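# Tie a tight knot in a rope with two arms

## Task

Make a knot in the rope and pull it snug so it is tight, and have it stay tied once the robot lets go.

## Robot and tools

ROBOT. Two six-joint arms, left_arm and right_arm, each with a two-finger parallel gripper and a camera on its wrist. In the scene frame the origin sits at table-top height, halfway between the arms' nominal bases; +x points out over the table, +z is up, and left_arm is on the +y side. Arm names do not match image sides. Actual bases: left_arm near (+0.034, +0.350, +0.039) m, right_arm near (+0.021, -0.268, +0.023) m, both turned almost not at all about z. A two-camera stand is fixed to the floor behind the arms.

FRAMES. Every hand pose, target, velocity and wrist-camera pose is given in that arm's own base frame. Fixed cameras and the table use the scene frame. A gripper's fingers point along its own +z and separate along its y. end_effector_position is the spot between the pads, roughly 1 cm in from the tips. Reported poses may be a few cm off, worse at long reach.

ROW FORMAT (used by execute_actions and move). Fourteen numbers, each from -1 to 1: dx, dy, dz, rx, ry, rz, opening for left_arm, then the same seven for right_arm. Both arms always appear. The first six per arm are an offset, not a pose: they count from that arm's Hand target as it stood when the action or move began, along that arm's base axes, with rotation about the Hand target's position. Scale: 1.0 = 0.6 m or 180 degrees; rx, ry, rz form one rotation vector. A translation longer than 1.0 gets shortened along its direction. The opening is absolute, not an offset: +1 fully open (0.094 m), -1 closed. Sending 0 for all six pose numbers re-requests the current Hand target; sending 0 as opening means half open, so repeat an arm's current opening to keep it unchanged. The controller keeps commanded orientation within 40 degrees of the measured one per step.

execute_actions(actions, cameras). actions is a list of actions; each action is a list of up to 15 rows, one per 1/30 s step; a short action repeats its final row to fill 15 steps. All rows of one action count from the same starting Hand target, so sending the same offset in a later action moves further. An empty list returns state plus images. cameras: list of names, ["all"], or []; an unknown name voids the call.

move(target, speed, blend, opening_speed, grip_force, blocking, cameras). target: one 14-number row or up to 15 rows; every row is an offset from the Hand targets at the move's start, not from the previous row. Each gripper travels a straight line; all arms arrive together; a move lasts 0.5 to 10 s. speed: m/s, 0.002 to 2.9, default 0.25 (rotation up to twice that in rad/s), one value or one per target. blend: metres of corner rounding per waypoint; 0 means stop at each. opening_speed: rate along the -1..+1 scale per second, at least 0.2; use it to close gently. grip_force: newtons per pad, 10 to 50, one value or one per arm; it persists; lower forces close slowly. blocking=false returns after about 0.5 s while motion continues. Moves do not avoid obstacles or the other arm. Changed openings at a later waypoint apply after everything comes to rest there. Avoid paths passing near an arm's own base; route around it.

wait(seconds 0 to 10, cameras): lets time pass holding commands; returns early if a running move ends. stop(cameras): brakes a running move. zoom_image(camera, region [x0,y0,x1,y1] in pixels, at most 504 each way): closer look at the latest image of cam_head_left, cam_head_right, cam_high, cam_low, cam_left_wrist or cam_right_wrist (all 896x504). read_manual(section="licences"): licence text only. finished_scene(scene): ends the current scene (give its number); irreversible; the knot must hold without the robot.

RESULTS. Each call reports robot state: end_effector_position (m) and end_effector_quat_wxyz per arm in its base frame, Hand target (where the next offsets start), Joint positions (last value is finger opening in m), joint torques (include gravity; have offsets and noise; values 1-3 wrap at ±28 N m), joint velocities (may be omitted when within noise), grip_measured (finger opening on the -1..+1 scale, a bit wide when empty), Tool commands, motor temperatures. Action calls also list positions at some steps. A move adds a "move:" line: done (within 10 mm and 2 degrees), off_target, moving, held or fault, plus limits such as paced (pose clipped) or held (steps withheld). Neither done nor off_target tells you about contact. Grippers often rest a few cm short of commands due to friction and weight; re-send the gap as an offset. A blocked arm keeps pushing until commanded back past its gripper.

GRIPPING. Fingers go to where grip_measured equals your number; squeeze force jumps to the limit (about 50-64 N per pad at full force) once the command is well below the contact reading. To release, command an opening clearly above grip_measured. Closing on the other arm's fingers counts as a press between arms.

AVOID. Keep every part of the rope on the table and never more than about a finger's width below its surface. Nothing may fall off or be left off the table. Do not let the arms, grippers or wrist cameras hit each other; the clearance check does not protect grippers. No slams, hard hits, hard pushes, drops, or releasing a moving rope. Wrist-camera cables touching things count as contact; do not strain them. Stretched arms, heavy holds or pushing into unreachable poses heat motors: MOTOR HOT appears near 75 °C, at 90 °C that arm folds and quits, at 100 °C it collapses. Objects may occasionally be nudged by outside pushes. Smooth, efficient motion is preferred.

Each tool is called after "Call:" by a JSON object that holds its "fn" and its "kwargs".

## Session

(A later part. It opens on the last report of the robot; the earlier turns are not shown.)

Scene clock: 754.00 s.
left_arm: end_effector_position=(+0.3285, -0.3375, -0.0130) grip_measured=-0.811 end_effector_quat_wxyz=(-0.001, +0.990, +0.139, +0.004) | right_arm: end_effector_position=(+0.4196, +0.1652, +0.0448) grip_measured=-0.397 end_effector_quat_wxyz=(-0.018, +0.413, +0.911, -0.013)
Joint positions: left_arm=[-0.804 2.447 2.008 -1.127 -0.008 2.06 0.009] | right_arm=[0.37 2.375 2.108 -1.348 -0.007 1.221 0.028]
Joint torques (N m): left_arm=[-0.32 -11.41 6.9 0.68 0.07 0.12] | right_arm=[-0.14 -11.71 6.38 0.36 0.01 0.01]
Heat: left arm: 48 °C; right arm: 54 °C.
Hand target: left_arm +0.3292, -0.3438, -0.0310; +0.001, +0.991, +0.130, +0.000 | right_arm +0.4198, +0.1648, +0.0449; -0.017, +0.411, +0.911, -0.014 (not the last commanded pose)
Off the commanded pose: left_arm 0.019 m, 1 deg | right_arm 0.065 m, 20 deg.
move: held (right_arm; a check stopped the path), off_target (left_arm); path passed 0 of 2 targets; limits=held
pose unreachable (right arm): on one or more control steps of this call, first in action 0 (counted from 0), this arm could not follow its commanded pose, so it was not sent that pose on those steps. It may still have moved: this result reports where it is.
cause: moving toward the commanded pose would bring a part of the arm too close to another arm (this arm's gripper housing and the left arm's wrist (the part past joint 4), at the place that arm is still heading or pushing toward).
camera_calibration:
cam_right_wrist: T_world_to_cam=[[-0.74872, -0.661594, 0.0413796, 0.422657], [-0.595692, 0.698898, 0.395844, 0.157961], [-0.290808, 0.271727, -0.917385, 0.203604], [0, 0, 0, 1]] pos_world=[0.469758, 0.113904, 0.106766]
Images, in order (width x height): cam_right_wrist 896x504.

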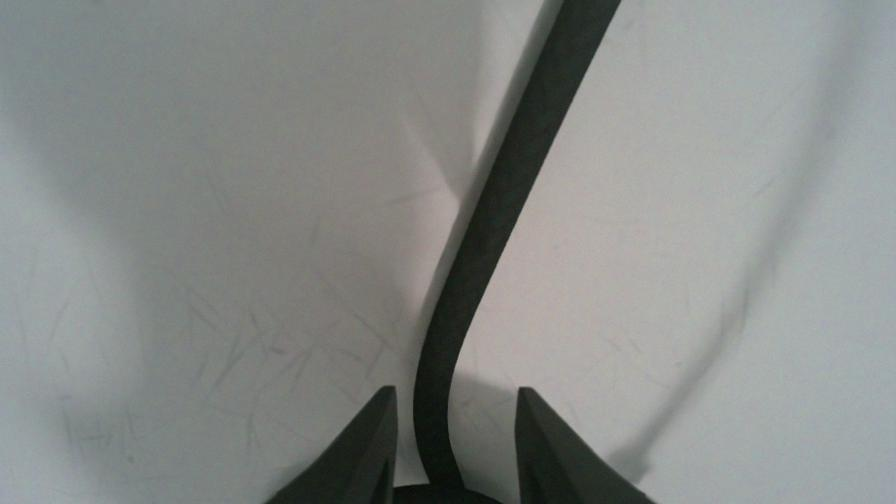

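Call:
{"fn": "move", "kwargs": {"target": [[0,0,0,0,0,0,-1,0.012,-0.02,0.0,0,0,-0.122,-0.4],[0,0,0,0,0,0,-1,0.012,-0.02,-0.1065,0,0,-0.122,-0.4],[0,0,0,0,0,0,-1,0.012,-0.02,-0.1065,0,0,-0.122,-1]], "speed": [0.2,0.12,0.1], "cameras": ["cam_right_wrist"]}}

Scene clock: 764.33 s.
left_arm: end_effector_position=(+0.3285, -0.3375, -0.0130) grip_measured=-0.811 end_effector_quat_wxyz=(-0.001, +0.990, +0.139, +0.004) | right_arm: end_effector_position=(+0.4324, +0.1582, -0.0003) grip_measured=-0.782 end_effector_quat_wxyz=(-0.009, +0.572, +0.820, +0.007)
Joint positions: left_arm=[-0.804 2.447 2.008 -1.127 -0.008 2.06 0.009] | right_arm=[0.34 2.39 1.956 -1.136 -0.022 1.559 0.01]
Joint torques (N m): left_arm=[-0.29 -11.41 6.91 0.68 0.07 0.13] | right_arm=[-0.49 -9.63 5.03 0.57 0.01 0.1]
Heat: left arm: 48 °C; right arm: 51 °C.
Hand target: left_arm +0.3292, -0.3438, -0.0310; +0.001, +0.991, +0.131, +0.000 | right_arm +0.4270, +0.1528, -0.0191; -0.020, +0.577, +0.816, -0.010
Off the commanded pose: left_arm 0.019 m, 1 deg | right_arm 0.020 m, 2 deg.
move: off_target (left_arm, right_arm); target 3's new opening was sent with right_arm's hand 0.020 m and 2 deg from that target
camera_calibration:
cam_right_wrist: T_world_to_cam=[[-0.937541, -0.347872, 0.0011636, 0.461396], [-0.318932, 0.860871, 0.396464, 0.0430491], [-0.138921, 0.37133, -0.91805, 0.0864253], [0, 0, 0, 1]] pos_world=[0.458314, 0.0913549, 0.0617384]
Images, in order (width x height): cam_right_wrist 896x504.

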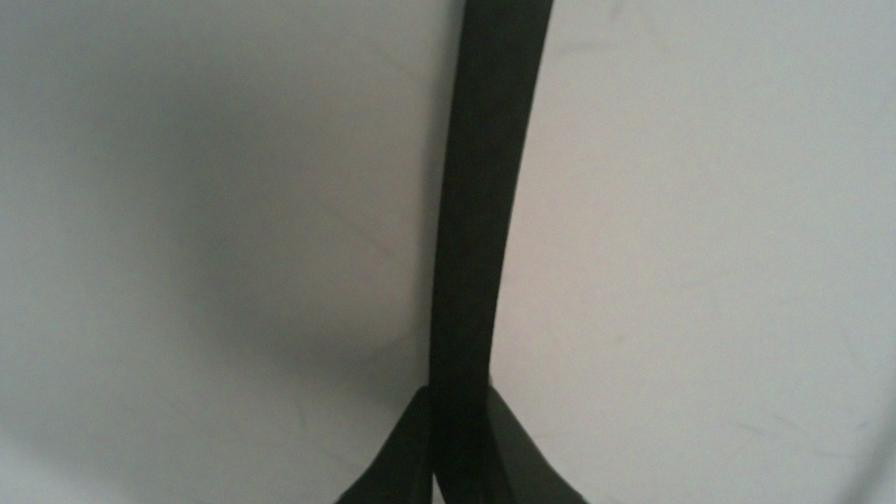

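Call:
{"fn": "move", "kwargs": {"target": [0,0,0,0,0,0,-1,0,0,0.12,0.104,0.037,0,-1], "speed": 0.12, "cameras": ["cam_low","cam_left_wrist","cam_high"]}}

Call:
{"fn": "zoom_image", "kwargs": {"camera": "cam_low", "region": [200, 150, 420, 290]}}

Scene clock: 776.73 s.
left_arm: end_effector_position=(+0.3289, -0.3380, -0.0156) grip_measured=-0.811 end_effector_quat_wxyz=(-0.001, +0.991, +0.137, +0.004) | right_arm: end_effector_position=(+0.4260, +0.1536, +0.0595) grip_measured=-0.782 end_effector_quat_wxyz=(-0.150, +0.564, +0.807, +0.096)
Joint positions: left_arm=[-0.804 2.453 2.008 -1.122 -0.008 2.062 0.009] | right_arm=[0.206 2.39 2.149 -1.398 -0.351 1.414 0.01]
Joint torques (N m): left_arm=[-0.32 -11.86 7.02 0.61 0.07 0.11] | right_arm=[-0.34 -9.33 8.85 0.12 -0.29 -0.02]
Motor temperatures (°C): left_arm=[29 48 36 32 31 31 31] | right_arm=[30 47 43 31 30 31 31]
Heat: left arm: 48 °C; right arm: 47 °C.
Hand target: left_arm +0.3292, -0.3437, -0.0310; +0.000, +0.991, +0.130, +0.000 | right_arm +0.4269, +0.1529, +0.0529; -0.161, +0.565, +0.805, +0.089
Off the commanded pose: left_arm 0.016 m, 1 deg | right_arm 0.007 m, 1 deg.
move: off_target (left_arm)
camera_calibration:
cam_left_wrist: T_world_to_cam=[[-0.257946, 0.96602, 0.0163875, 0.41362], [0.874918, 0.226357, 0.428113, -0.167392], [0.409857, 0.124768, -0.903577, -0.0140221], [0, 0, 0, 1]] pos_world=[0.258893, -0.359926, 0.0522144]
Images, in order (width x height): cam_high 896x504, cam_low 896x504, cam_left_wrist 896x504.

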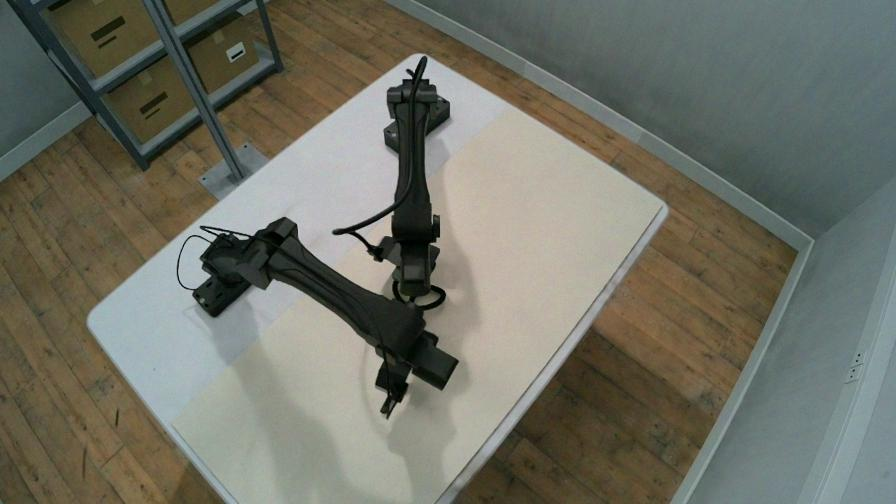

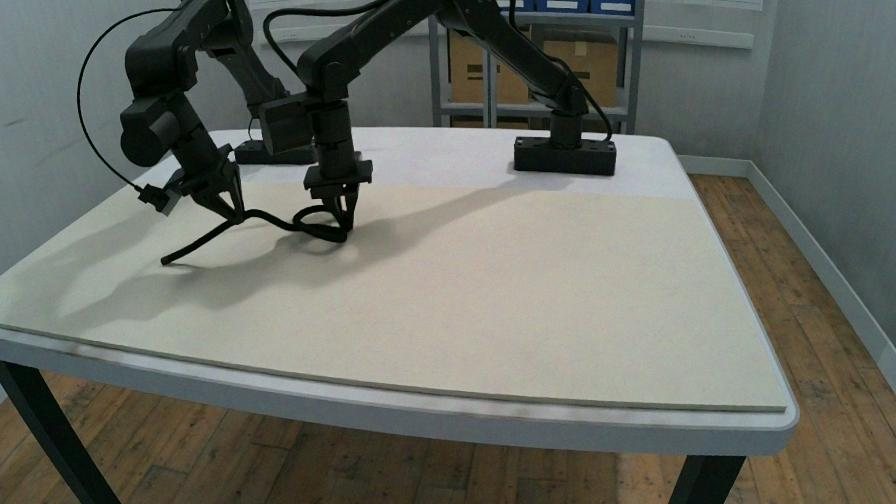

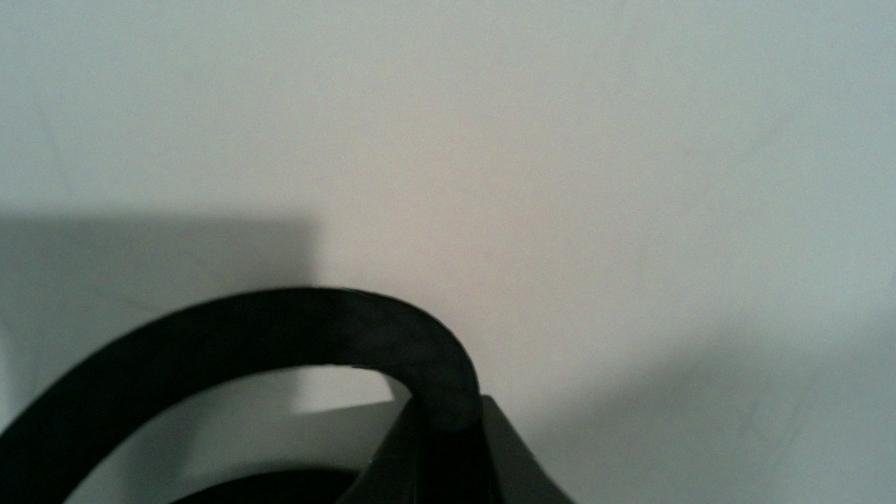

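Scaled by 2.291.

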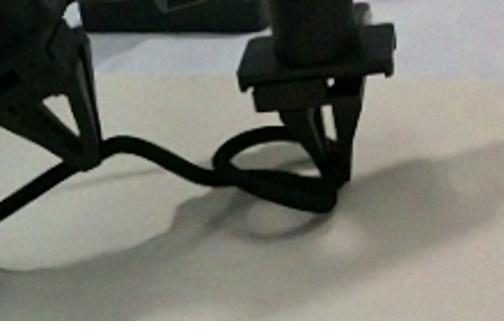

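Call:
{"fn": "move", "kwargs": {"target": [[0,0.02,0.12,0,0,0,-1,0,0,0,0,0,0,-1],[0.05,0.13,0.13,0,0,0.12,-1,0,0,0,-0.05,-0.018,-0.03,-1],[0.068,0.24,0.12,0,0,0.25,-1,-0.06,0.07,-0.05,-0.104,-0.037,-0.06,-1],[0.068,0.24,0.0,0,0,0.25,-1,-0.133,0.155,-0.05,-0.104,-0.037,-0.111,-1],[0.068,0.24,0.0,0,0,0.25,-1,-0.133,0.155,-0.12,-0.104,-0.037,-0.111,-1]], "speed": [0.15,0.2,0.25,0.15,0.15], "blend": [0.01,0.02,0.01,0,0], "cameras": ["cam_low","cam_high","cam_head_left","cam_left_wrist"]}}

Scene clock: 828.83 s.
left_arm: end_effector_position=(+0.3709, -0.1981, -0.0161) grip_measured=-0.811 end_effector_quat_wxyz=(+0.000, +0.867, +0.499, +0.005) | right_arm: end_effector_position=(+0.3487, +0.2441, -0.0051) grip_measured=-0.783 end_effector_quat_wxyz=(-0.022, +0.678, +0.735, +0.014)
Joint positions: left_arm=[-0.496 2.242 1.633 -0.957 -0.008 1.601 0.009] | right_arm=[0.587 2.235 1.667 -0.986 -0.05 2.078 0.01]
Joint torques (N m): left_arm=[-0.03 -11.1 4.72 0.75 0.06 -0.04] | right_arm=[0.44 -9.98 3.34 1.16 0 0.11]
Heat: left arm: 48 °C; right arm: 45 °C.
Hand target: left_arm +0.3700, -0.1999, -0.0310; +0.001, +0.866, +0.500, +0.000 | right_arm +0.3472, +0.2459, -0.0190; -0.003, +0.708, +0.707, +0.016
Off the commanded pose: left_arm 0.015 m, 1 deg | right_arm 0.014 m, 5 deg.
joint sent to its limit (right arm) — joint 6 (wrist roll), upper limit. The joint targets are off in orientation, not in position.
move: off_target (left_arm, right_arm)
camera_calibration:
cam_left_wrist: T_world_to_cam=[[-0.856844, 0.515443, 0.0117078, 0.422086], [0.470285, 0.772066, 0.427488, 0.0225433], [0.211307, 0.371797, -0.903945, 0.0734559], [0, 0, 0, 1]] pos_world=[0.335538, -0.262277, 0.0518214]
Images, in order (width x height): cam_head_left 896x504, cam_high 896x504, cam_low 896x504, cam_left_wrist 896x504.

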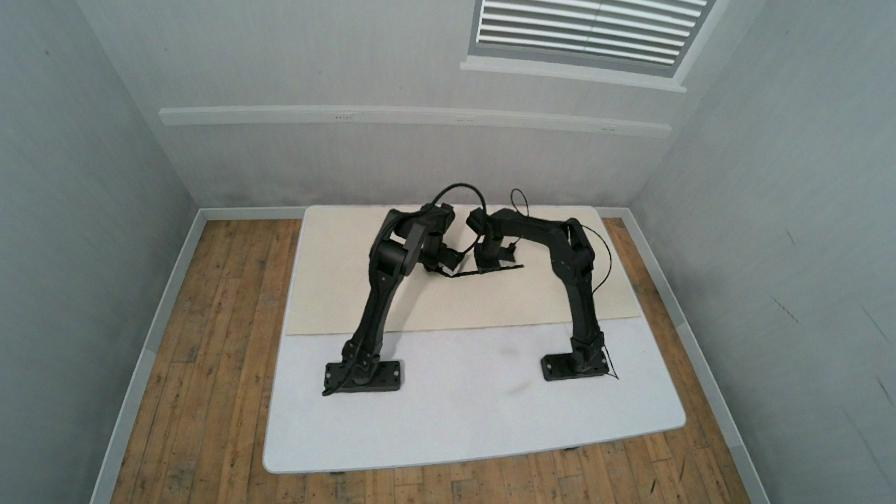

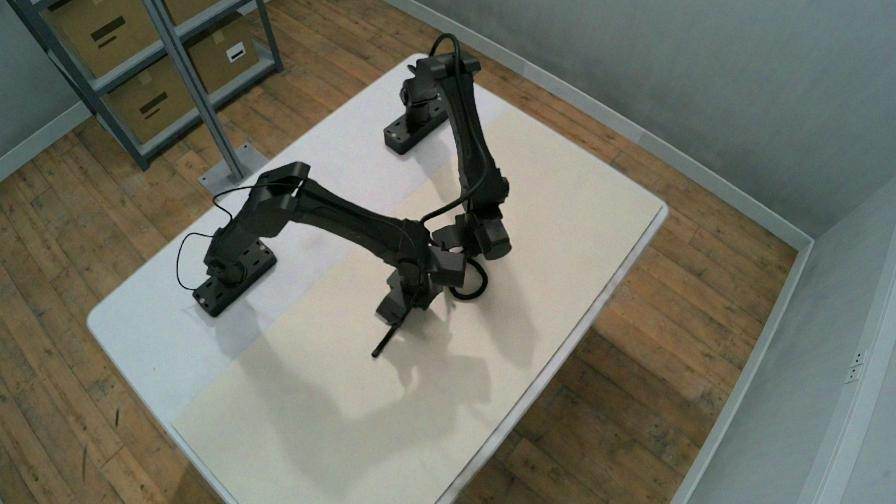

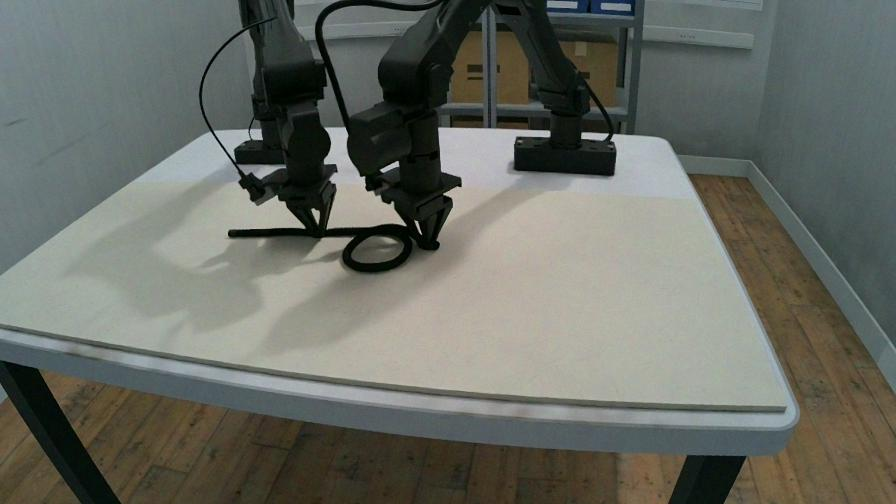

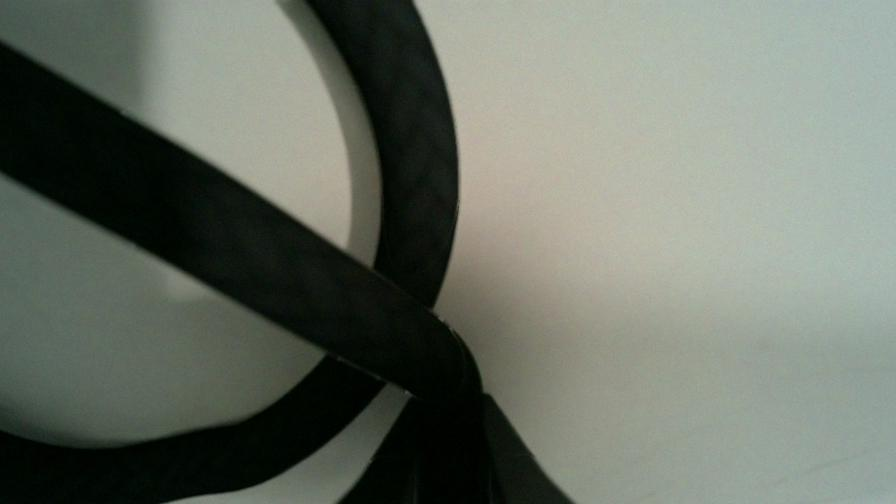

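Call:
{"fn": "move", "kwargs": {"target": [[0,0.02,0.1,0,0,0.05,-1,0,0,0,0,0,0,-1],[-0.1,0.33,0.1,0,0,0.15,-1,0,0,0,0,0,0,-1],[-0.1,0.33,0.0,0,0,0.15,-1,0,0,0,0,0,0,-1],[-0.1,0.33,0.0,0,0,0.15,-0.3,0,0,0,0,0,0,-1],[-0.1,0.33,0.12,0,0,0.15,-0.3,0,0,0,0,0,0,-1]], "speed": [0.15,0.25,0.15,0.1,0.2], "blend": [0.01,0.01,0,0,0], "cameras": ["cam_low","cam_left_wrist"]}}

Scene clock: 845.60 s.
left_arm: end_effector_position=(+0.3078, +0.0021, +0.0334) grip_measured=-0.302 end_effector_quat_wxyz=(-0.006, +0.721, +0.693, +0.002) | right_arm: end_effector_position=(+0.3488, +0.2441, -0.0051) grip_measured=-0.783 end_effector_quat_wxyz=(-0.022, +0.678, +0.735, +0.014)
Joint positions: left_arm=[-0.003 1.78 1.163 -0.959 -0.011 1.607 0.033] | right_arm=[0.587 2.235 1.667 -0.986 -0.05 2.078 0.01]
Joint torques (N m): left_arm=[-0.43 -9.58 7.92 0.09 0.1 0.09] | right_arm=[0.44 -9.99 3.37 1.16 0 0.11]
Heat: left arm: 48 °C; right arm: 44 °C.
Hand target: left_arm +0.3101, -0.0018, +0.0411; +0.001, +0.725, +0.688, +0.001 | right_arm +0.3473, +0.2459, -0.0190; -0.003, +0.707, +0.707, +0.017
Off the commanded pose: left_arm 0.009 m, 1 deg | right_arm 0.014 m, 5 deg.
joint sent to its limit (right arm) — joint 6 (wrist roll), upper limit. The joint targets are off in orientation, not in position.
move: off_target (right_arm); target 4's new opening was sent with left_arm's hand 0.012 m and 2 deg from that target
camera_calibration:
cam_left_wrist: T_world_to_cam=[[-0.99835, 0.0531565, 0.021709, 0.30851], [0.0573261, 0.901315, 0.429353, 0.00329794], [0.00325626, 0.429889, -0.902876, 0.120969], [0, 0, 0, 1]] pos_world=[0.307418, -0.0713751, 0.101107]
Images, in order (width x height): cam_low 896x504, cam_left_wrist 896x504.

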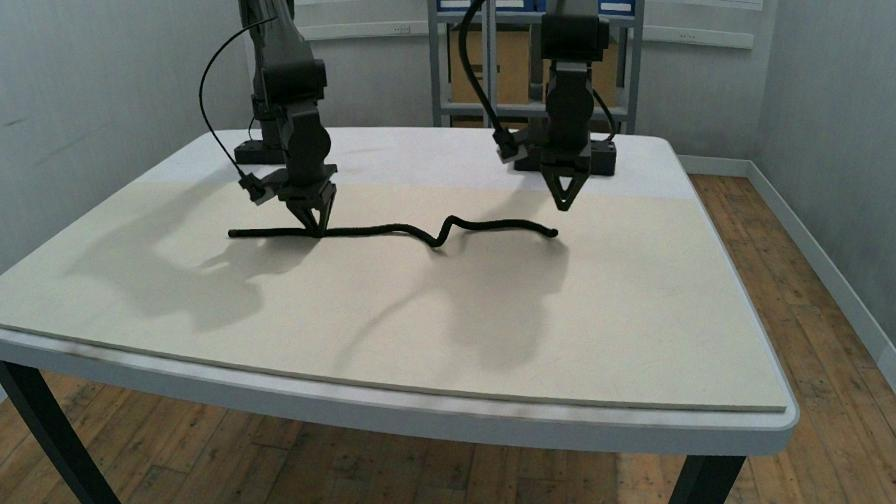

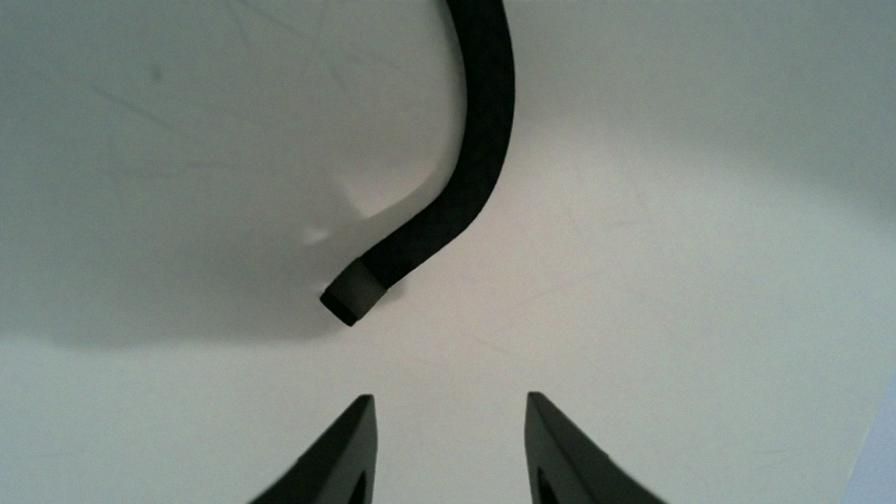

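Call:
{"fn": "move", "kwargs": {"target": [[-0.002,-0.033,0,0,0,0.739,-0.3,0,0,0,0,0,0,-0.4],[-0.002,-0.033,-0.06,0,0,0.739,-0.3,0,0,0.1,0,0,0,-0.4],[-0.002,-0.033,-0.12,0,0,0.739,-0.3,-0.05,-0.2,0.2,0,0,0.2,-0.4],[-0.002,-0.033,-0.12,0,0,0.739,-1,-0.1,-0.45,0.3,0,0,0.4,-0.4]], "speed": [0.3,0.2,0.3,0.35], "blend": [0,0.01,0,0], "cameras": ["cam_low","cam_left_wrist","cam_high"]}}

Scene clock: 865.47 s.
left_arm: end_effector_position=(+0.3131, -0.0198, -0.0192) grip_measured=-0.807 end_effector_quat_wxyz=(+0.006, -0.343, +0.939, -0.002) | right_arm: end_effector_position=(+0.2837, -0.0225, +0.1469) grip_measured=-0.403 end_effector_quat_wxyz=(-0.032, +0.157, +0.987, +0.010)
Joint positions: left_arm=[-0.067 1.88 1.058 -0.737 -0.001 -0.766 0.009] | right_arm=[-0.097 1.68 1.503 -1.456 -0.023 0.218 0.028]
Joint torques (N m): left_arm=[-0.46 -7.42 3.92 0.68 -0.01 -0.05] | right_arm=[-0.44 -8.09 8.9 0.17 -0.03 -0.02]
Heat: left arm: 46 °C; right arm: 45 °C.
Hand target: left_arm +0.3088, -0.0216, -0.0310; -0.001, -0.342, +0.940, +0.001 | right_arm +0.2872, -0.0242, +0.1610; -0.012, +0.157, +0.987, +0.012
Off the commanded pose: left_arm 0.013 m, 1 deg | right_arm 0.015 m, 2 deg.
move: off_target (left_arm, right_arm); target 4's new opening was sent with left_arm's hand 0.012 m and 0 deg from that target
camera_calibration:
cam_left_wrist: T_world_to_cam=[[0.631965, -0.774658, 0.0229215, -0.210761], [-0.712111, -0.568761, 0.411592, 0.256871], [-0.305806, -0.276434, -0.91108, 0.165515], [0, 0, 0, 1]] pos_world=[0.36673, 0.0285847, 0.0499023]
Images, in order (width x height): cam_high 896x504, cam_low 896x504, cam_left_wrist 896x504.

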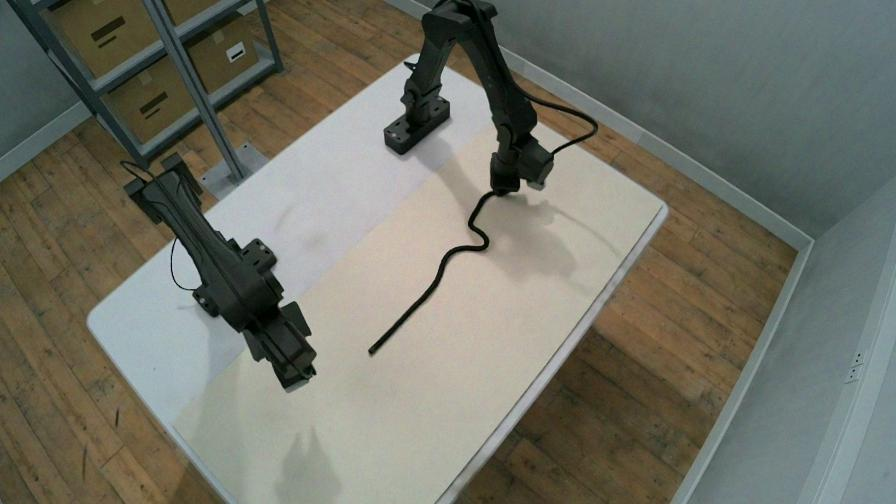

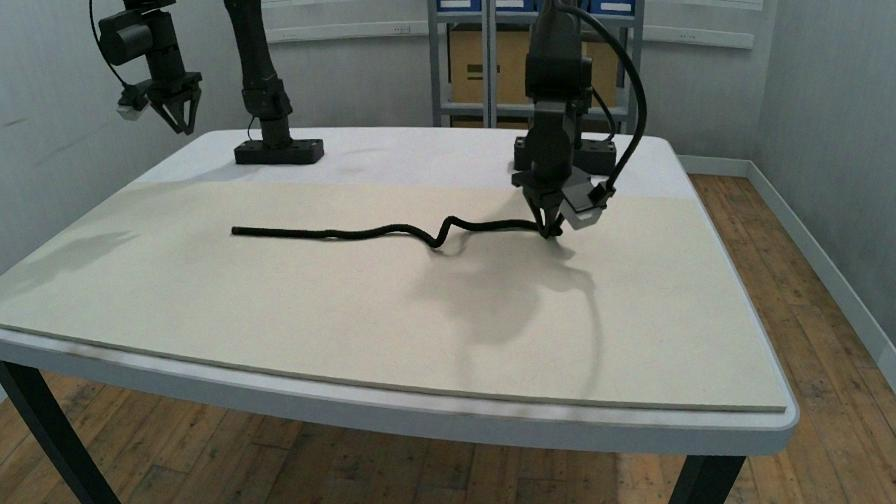

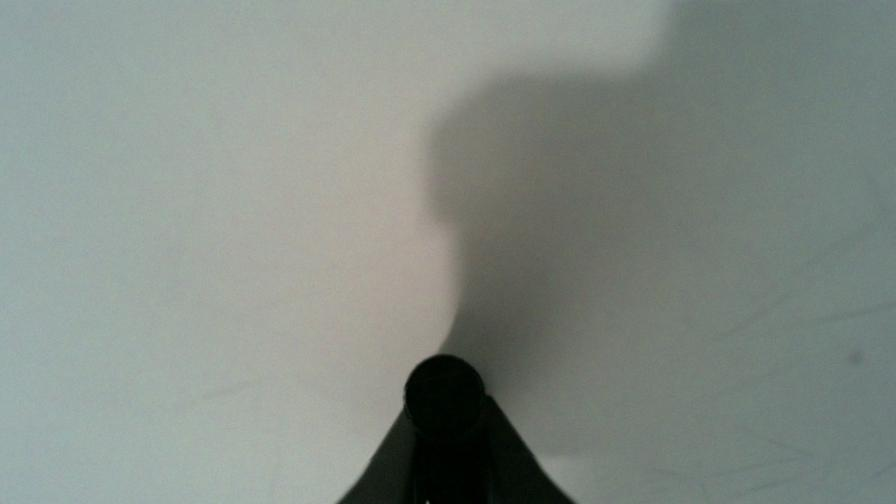

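Call:
{"fn": "move", "kwargs": {"target": [[0.019,-0.014,0.127,0,0,0,-1,0,-0.1,0,0,0,0,-0.4],[0.169,-0.131,0.135,0,0,-0.222,-1,0,-0.1,0,0,0,0,-0.4],[0.244,-0.314,0.135,0,0,-0.5,-1,0,-0.1,0,0,0,0,-0.4],[0.152,-0.514,0.135,0,0,-0.75,-1,0,-0.1,0,0,0,0,-0.4],[0.06,-0.614,0.127,0,0,-0.99,-1,0,-0.1,0,0,0,0,-0.4],[-0.026,-0.634,0.1,0,0,0.861,-1,0,-0.1,0,0,0,0,-0.4],[-0.026,-0.634,-0.002,0,0,0.861,-1,0,-0.1,0,0,0,0,-0.4]], "speed": 0.25, "blend": [0.01,0.03,0.03,0.02,0.02,0.005,0], "cameras": ["cam_high","cam_low"]}}

Call:
{"fn": "zoom_image", "kwargs": {"camera": "cam_high", "region": [340, 190, 560, 380]}}

Scene clock: 890.07 s.
left_arm: end_effector_position=(+0.2868, -0.3931, -0.0172) grip_measured=-0.808 end_effector_quat_wxyz=(-0.018, +0.991, +0.135, -0.009) | right_arm: end_effector_position=(+0.2832, -0.0832, +0.1582) grip_measured=-0.403 end_effector_quat_wxyz=(-0.011, +0.160, +0.987, +0.011)
Joint positions: left_arm=[-0.943 2.598 2.27 -1.285 -0.001 1.928 0.009] | right_arm=[-0.3 1.688 1.559 -1.466 -0.018 0.02 0.028]
Joint torques (N m): left_arm=[0.1 -14.84 3.92 1.12 -0.01 0.11] | right_arm=[-0.01 -5.29 8.8 0.26 -0.02 -0.01]
Heat: left arm: 45 °C; right arm: 44 °C.
Hand target: left_arm +0.2932, -0.4021, -0.0322; +0.001, +0.991, +0.130, +0.000 | right_arm +0.2873, -0.0841, +0.1610; -0.012, +0.157, +0.987, +0.012
Off the commanded pose: left_arm 0.019 m, 3 deg | right_arm 0.005 m, 0 deg.
move: off_target (left_arm)
Images, in order (width x height): cam_high 896x504, cam_low 896x504.

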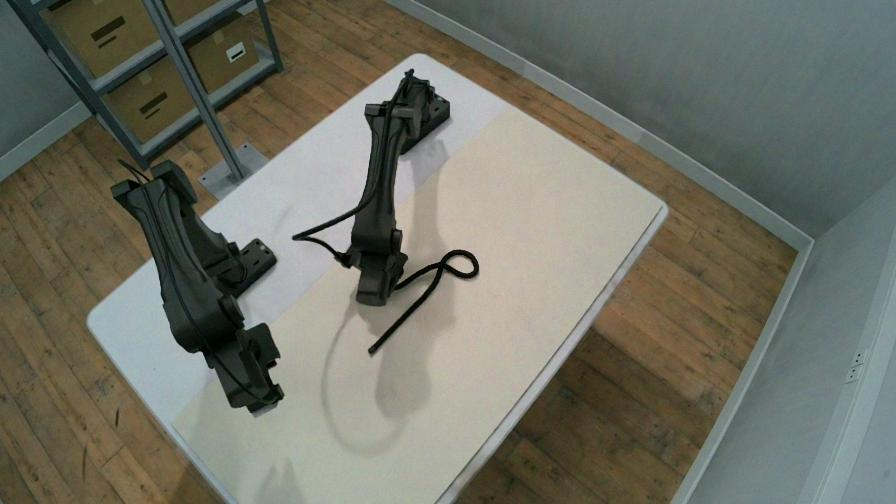

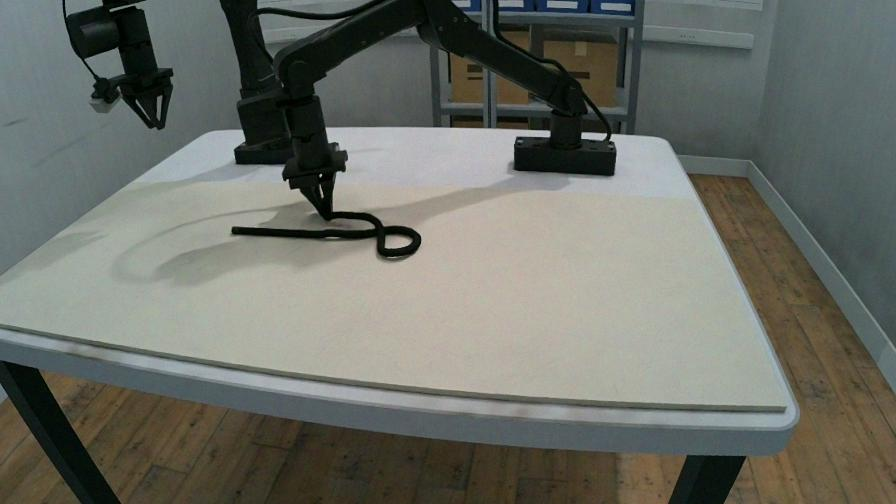

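Scaled by 2.291.

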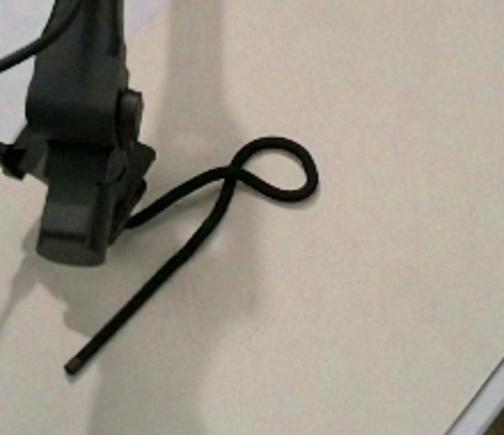

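Call:
{"fn": "move", "kwargs": {"target": [[0,0,0,0,0,0,-0.4,0,0.1,0,0,0,0.05,-0.4],[0,0,0.13,0,0,0,-0.4,0,0.12,0,0,0,0.05,-0.4],[-0.05,0.3,0.2,0,0,0.2,-0.4,0,0.2,0,0,0,0.15,-0.4],[-0.05,0.55,0.25,0,0,0.41,-0.4,0.005,0.49,-0.14,0,0,0.21,-0.4]], "speed": [0.1,0.2,0.35,0.35], "blend": [0,0.02,0.02,0], "cameras": ["cam_right_wrist","cam_high"]}}

Scene clock: 911.67 s.
left_arm: end_effector_position=(+0.2751, -0.0748, +0.1195) grip_measured=-0.402 end_effector_quat_wxyz=(+0.012, +0.715, +0.699, +0.009) | right_arm: end_effector_position=(+0.2797, +0.2030, +0.0756) grip_measured=-0.403 end_effector_quat_wxyz=(-0.029, -0.174, +0.984, +0.002)
Joint positions: left_arm=[-0.272 1.593 1.303 -1.251 -0.004 1.322 0.028] | right_arm=[0.61 1.917 1.512 -1.217 -0.028 0.26 0.028]
Joint torques (N m): left_arm=[0.13 -8.96 4.88 0.18 0.01 0] | right_arm=[-0.02 -7.2 8.75 0.53 0 0.12]
Motor temperatures (°C): left_arm=[29 46 34 32 31 31 32] | right_arm=[30 42 43 31 30 31 31]
Heat: left arm: 46 °C; right arm: 43 °C.
Hand target: left_arm +0.2632, -0.0720, +0.1179; +0.001, +0.714, +0.700, +0.001 | right_arm +0.2902, +0.2099, +0.0770; -0.015, -0.171, +0.985, +0.007
Off the commanded pose: left_arm 0.012 m, 2 deg | right_arm 0.013 m, 2 deg.
move: off_target (left_arm, right_arm)
camera_calibration:
cam_right_wrist: T_world_to_cam=[[0.345222, -0.938443, -0.0120874, 0.0958815], [-0.846932, -0.317056, 0.426828, 0.310168], [-0.404387, -0.137113, -0.904252, 0.294659], [0, 0, 0, 1]] pos_world=[0.348747, 0.228722, 0.135216]
Images, in order (width x height): cam_high 896x504, cam_right_wrist 896x504.

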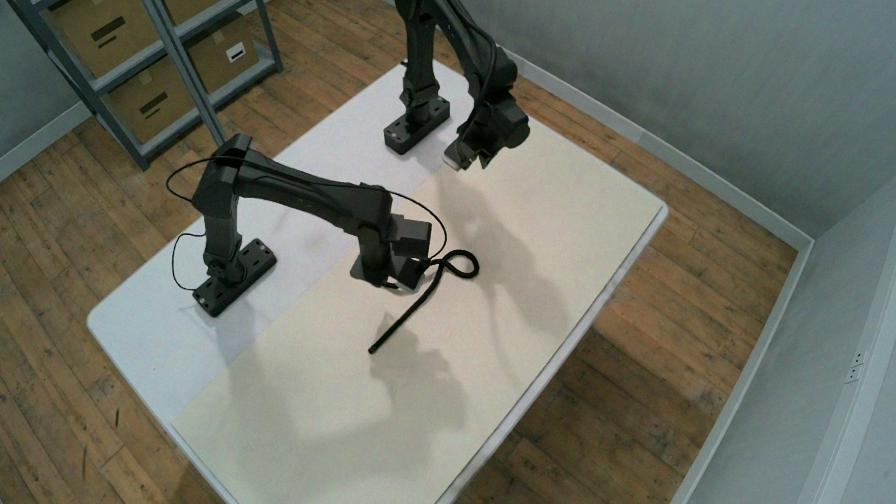

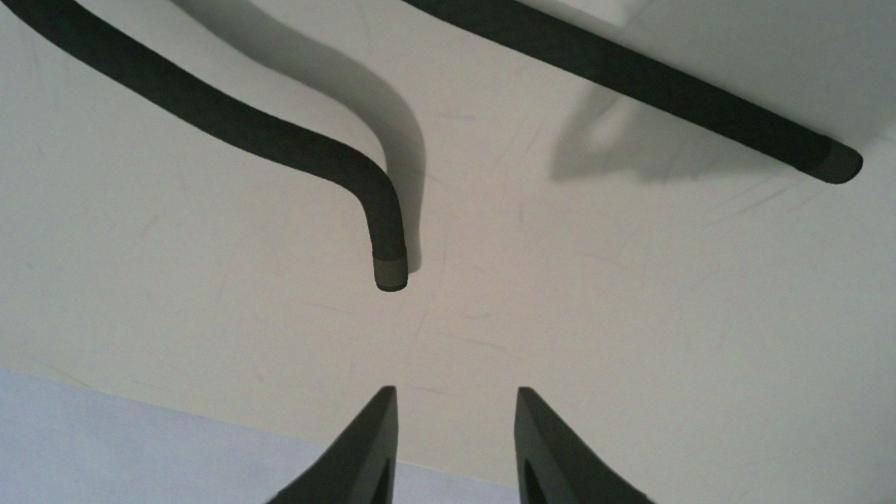

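Call:
{"fn": "move", "kwargs": {"target": [[0,0,0,0,0,0,-0.4,0.011,0.0435,-0.06,0,0,0,-0.4],[0,0,0,0,0,0,-0.4,0.011,0.0435,-0.155,0,0,0,-0.4],[0,0,0,0,0,0,-0.4,0.011,0.0435,-0.155,0,0,0,-1]], "speed": [0.25,0.15,0.1], "blend": [0.01,0,0], "cameras": ["cam_right_wrist"]}}

Scene clock: 929.57 s.
left_arm: end_effector_position=(+0.2751, -0.0748, +0.1195) grip_measured=-0.402 end_effector_quat_wxyz=(+0.012, +0.715, +0.699, +0.009) | right_arm: end_effector_position=(+0.2972, +0.2355, -0.0039) grip_measured=-0.772 end_effector_quat_wxyz=(-0.013, -0.172, +0.985, +0.009)
Joint positions: left_arm=[-0.272 1.593 1.303 -1.251 -0.004 1.322 0.028] | right_arm=[0.654 2.094 1.443 -0.935 -0.029 0.307 0.011]
Joint torques (N m): left_arm=[0.1 -8.96 4.86 0.16 0.02 -0.01] | right_arm=[0.16 -7.97 4.79 0.82 0 0.09]
Heat: left arm: 44 °C; right arm: 45 °C.
Hand target: left_arm +0.2632, -0.0720, +0.1179; +0.001, +0.715, +0.700, +0.001 | right_arm +0.2969, +0.2359, -0.0160; -0.015, -0.171, +0.985, +0.007
Off the commanded pose: left_arm 0.012 m, 2 deg | right_arm 0.012 m, 0 deg.
move: off_target (left_arm, right_arm); target 3's new opening was sent with right_arm's hand 0.012 m and 0 deg from that target
camera_calibration:
cam_right_wrist: T_world_to_cam=[[0.342086, -0.939442, -0.0206334, 0.120519], [-0.859417, -0.321674, 0.397402, 0.373819], [-0.379973, -0.118213, -0.917413, 0.22258], [0, 0, 0, 1]] pos_world=[0.364613, 0.25978, 0.0581279]
Images, in order (width x height): cam_right_wrist 896x504.

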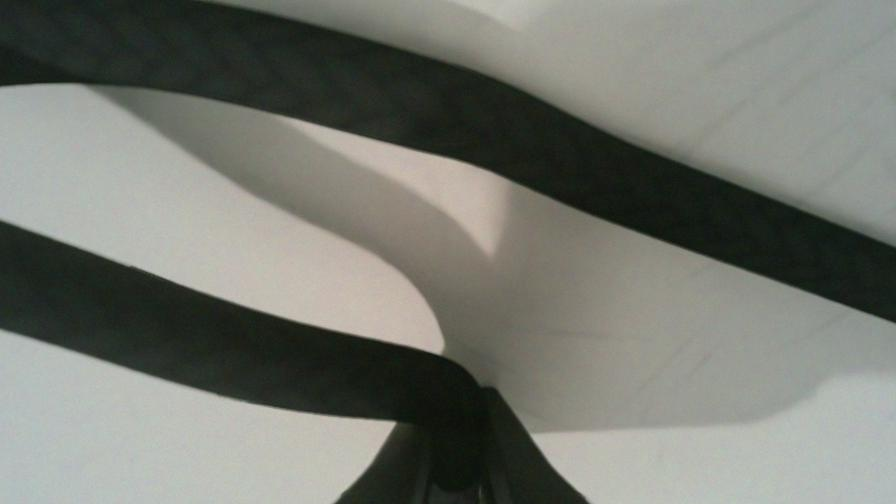

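Call:
{"fn": "move", "kwargs": {"target": [[0,0,0,0,0,0,-0.4,0.005,0.023,0.1,0,0,0,-1],[0,0,0,0,0,0,-0.4,0.155,0.0735,0.11,0,0,0.306,-1],[0,0,0,0,0,0,-0.4,0.222,-0.0765,0.11,0,0,0.417,-1],[0,0,0,0,0,0,-0.4,0.1135,-0.127,0.1,0,0,0.139,-1],[0,0,0,0,0,0,-0.4,0.005,-0.118,0.077,0,0,-0.056,-1],[0,0,0,0,0,0,-0.4,0.005,-0.118,-0.002,0,0,-0.056,-1]], "speed": 0.22, "blend": [0.01,0.02,0.02,0.02,0.005,0], "cameras": ["cam_high","cam_low","cam_right_wrist"]}}

Call:
{"fn": "zoom_image", "kwargs": {"camera": "cam_high", "region": [330, 190, 530, 390]}}

Scene clock: 948.40 s.
left_arm: end_effector_position=(+0.2751, -0.0748, +0.1195) grip_measured=-0.402 end_effector_quat_wxyz=(+0.012, +0.715, +0.699, +0.009) | right_arm: end_effector_position=(+0.2970, +0.1605, -0.0054) grip_measured=-0.773 end_effector_quat_wxyz=(-0.022, -0.083, +0.996, +0.005)
Joint positions: left_arm=[-0.272 1.593 1.303 -1.251 -0.004 1.322 0.028] | right_arm=[0.478 1.972 1.251 -0.886 -0.026 0.311 0.011]
Joint torques (N m): left_arm=[0.12 -8.96 4.85 0.17 0.02 -0.01] | right_arm=[0.57 -6.9 4.46 1.01 -0.03 0.11]
Heat: left arm: 43 °C; right arm: 44 °C.
Hand target: left_arm +0.2632, -0.0720, +0.1179; +0.001, +0.715, +0.700, +0.001 | right_arm +0.2998, +0.1652, -0.0173; -0.015, -0.084, +0.996, +0.009
Off the commanded pose: left_arm 0.012 m, 2 deg | right_arm 0.013 m, 1 deg.
move: off_target (left_arm, right_arm)
camera_calibration:
cam_right_wrist: T_world_to_cam=[[0.16854, -0.985622, -0.011967, 0.109086], [-0.895869, -0.158233, 0.415188, 0.334823], [-0.411112, -0.0592548, -0.909657, 0.212049], [0, 0, 0, 1]] pos_world=[0.368748, 0.173062, 0.0551828]
Images, in order (width x height): cam_high 896x504, cam_low 896x504, cam_right_wrist 896x504.

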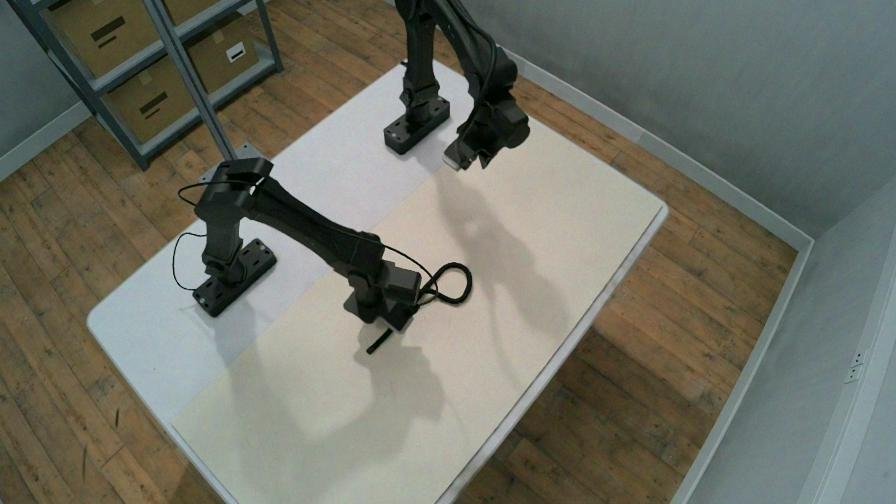

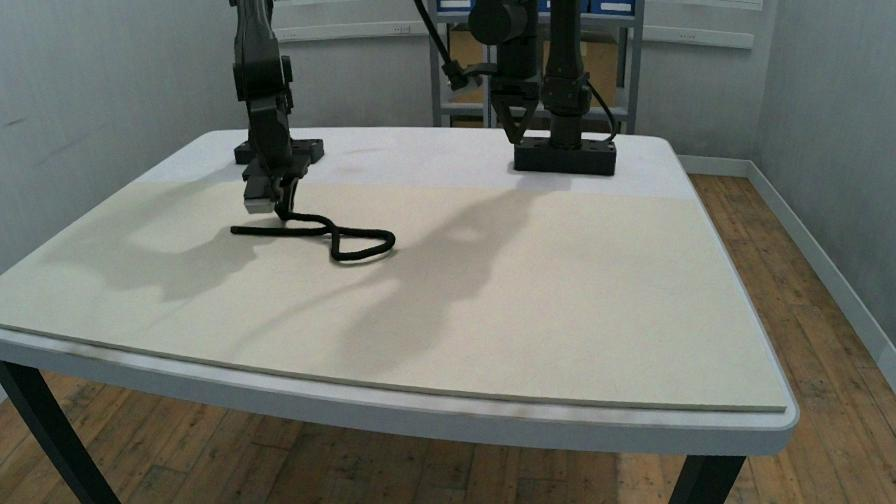

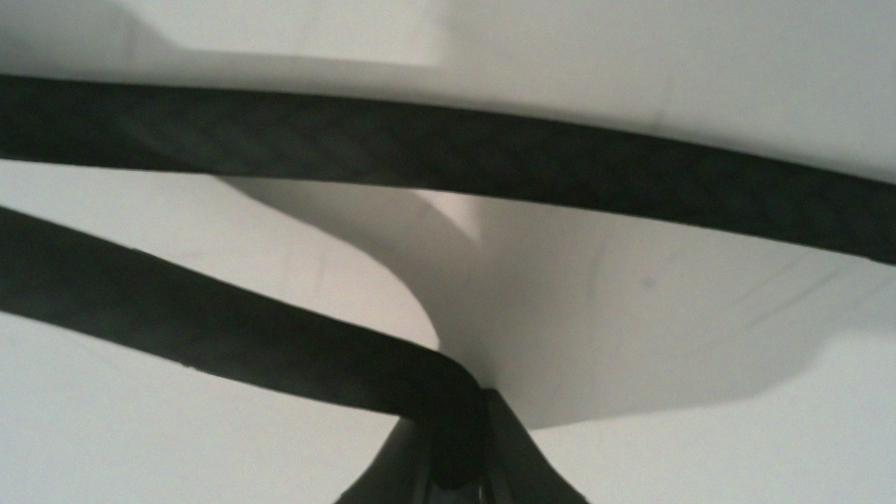

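Scaled by 2.520.

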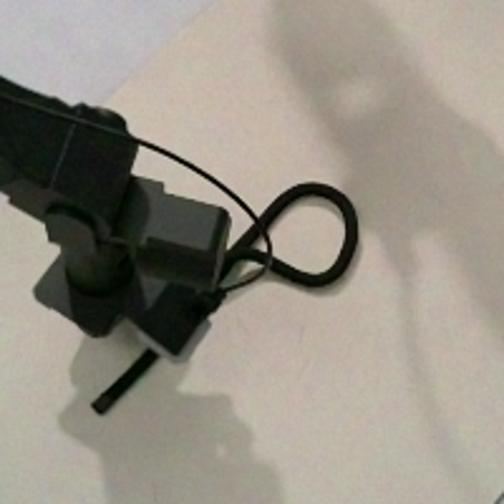

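Call:
{"fn": "move", "kwargs": {"target": [[0,0,0,0,0,0,-0.4,0,0,0.07,0,0,0,-1],[0,0,0,0,0,0,-0.4,0.0,0.06,0.08,0,0,-0.25,-1],[0,0,0,0,0,0,-0.4,0.06,0.128,0.07,0,0,-0.472,-1],[0,0,0,0,0,0,-0.4,0.064,0.128,0,0,0,-0.472,-1]], "speed": [0.2,0.2,0.2,0.12], "blend": [0.01,0.02,0.005,0], "cameras": ["cam_high","cam_low","cam_head_left"]}}

Call:
{"fn": "zoom_image", "kwargs": {"camera": "cam_high", "region": [330, 190, 530, 390]}}

Call:
{"fn": "zoom_image", "kwargs": {"camera": "cam_low", "region": [220, 170, 420, 290]}}

Scene clock: 981.17 s.
left_arm: end_effector_position=(+0.2751, -0.0748, +0.1195) grip_measured=-0.402 end_effector_quat_wxyz=(+0.012, +0.715, +0.699, +0.009) | right_arm: end_effector_position=(+0.3504, +0.2472, +0.0060) grip_measured=-0.773 end_effector_quat_wxyz=(+0.006, +0.610, +0.791, +0.047)
Joint positions: left_arm=[-0.272 1.593 1.303 -1.251 -0.004 1.322 0.028] | right_arm=[0.605 2.163 1.59 -0.906 -0.017 1.919 0.011]
Joint torques (N m): left_arm=[0.12 -8.98 4.85 0.17 0.01 -0.01] | right_arm=[0.39 -7.62 4.34 0.71 -0.05 0.1]
Heat: left arm: 42 °C; right arm: 43 °C.
Hand target: left_arm +0.2632, -0.0720, +0.1179; +0.001, +0.715, +0.700, +0.001 | right_arm +0.3382, +0.2419, -0.0173; -0.005, +0.611, +0.792, +0.016
Off the commanded pose: left_arm 0.012 m, 2 deg | right_arm 0.027 m, 4 deg.
move: off_target (left_arm, right_arm)
Images, in order (width x height): cam_head_left 896x504, cam_high 896x504, cam_low 896x504.

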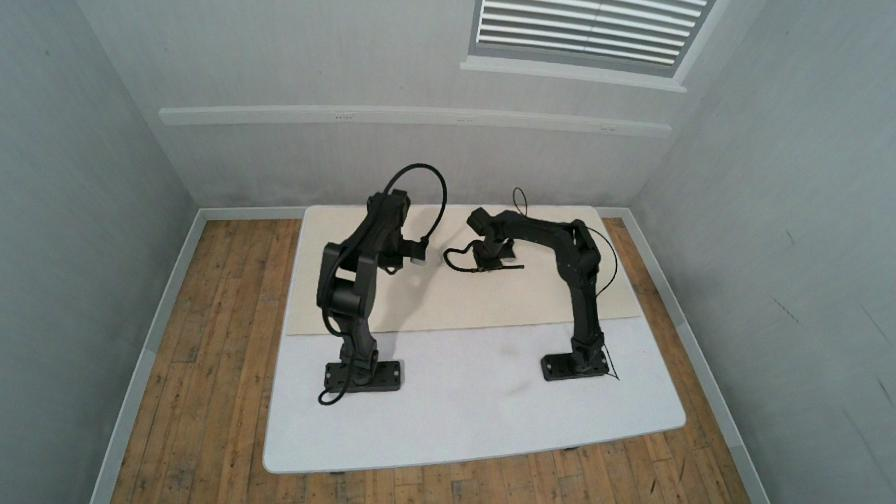

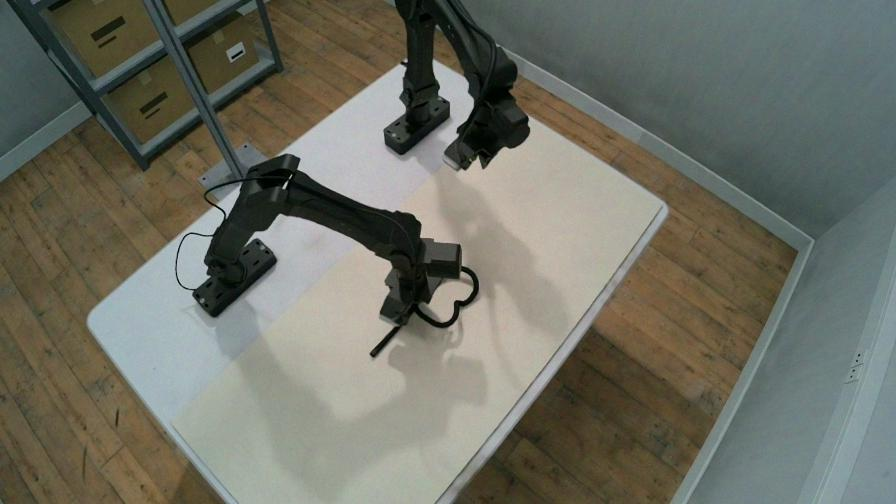

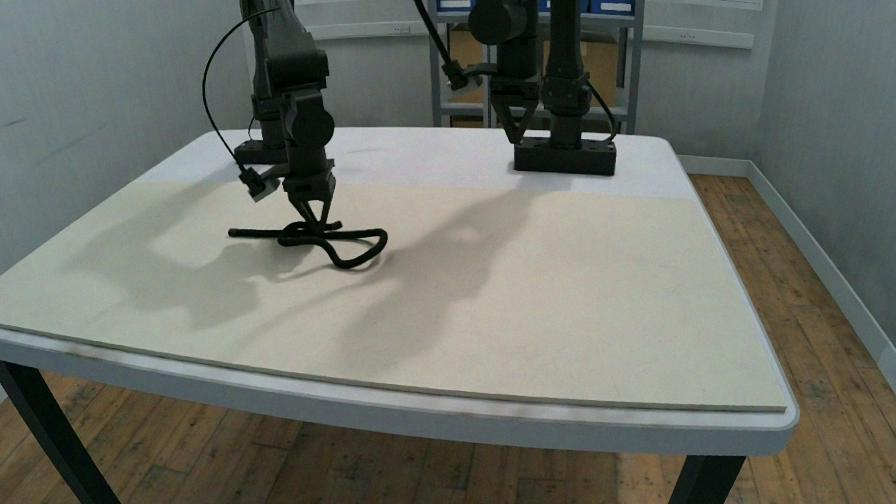

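Scaled by 2.520.

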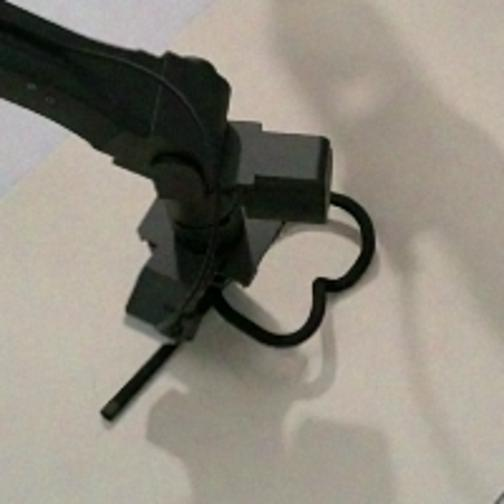

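Scaled by 2.520.

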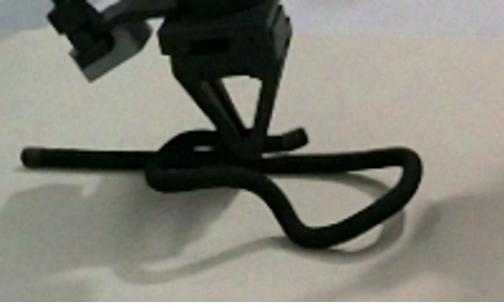

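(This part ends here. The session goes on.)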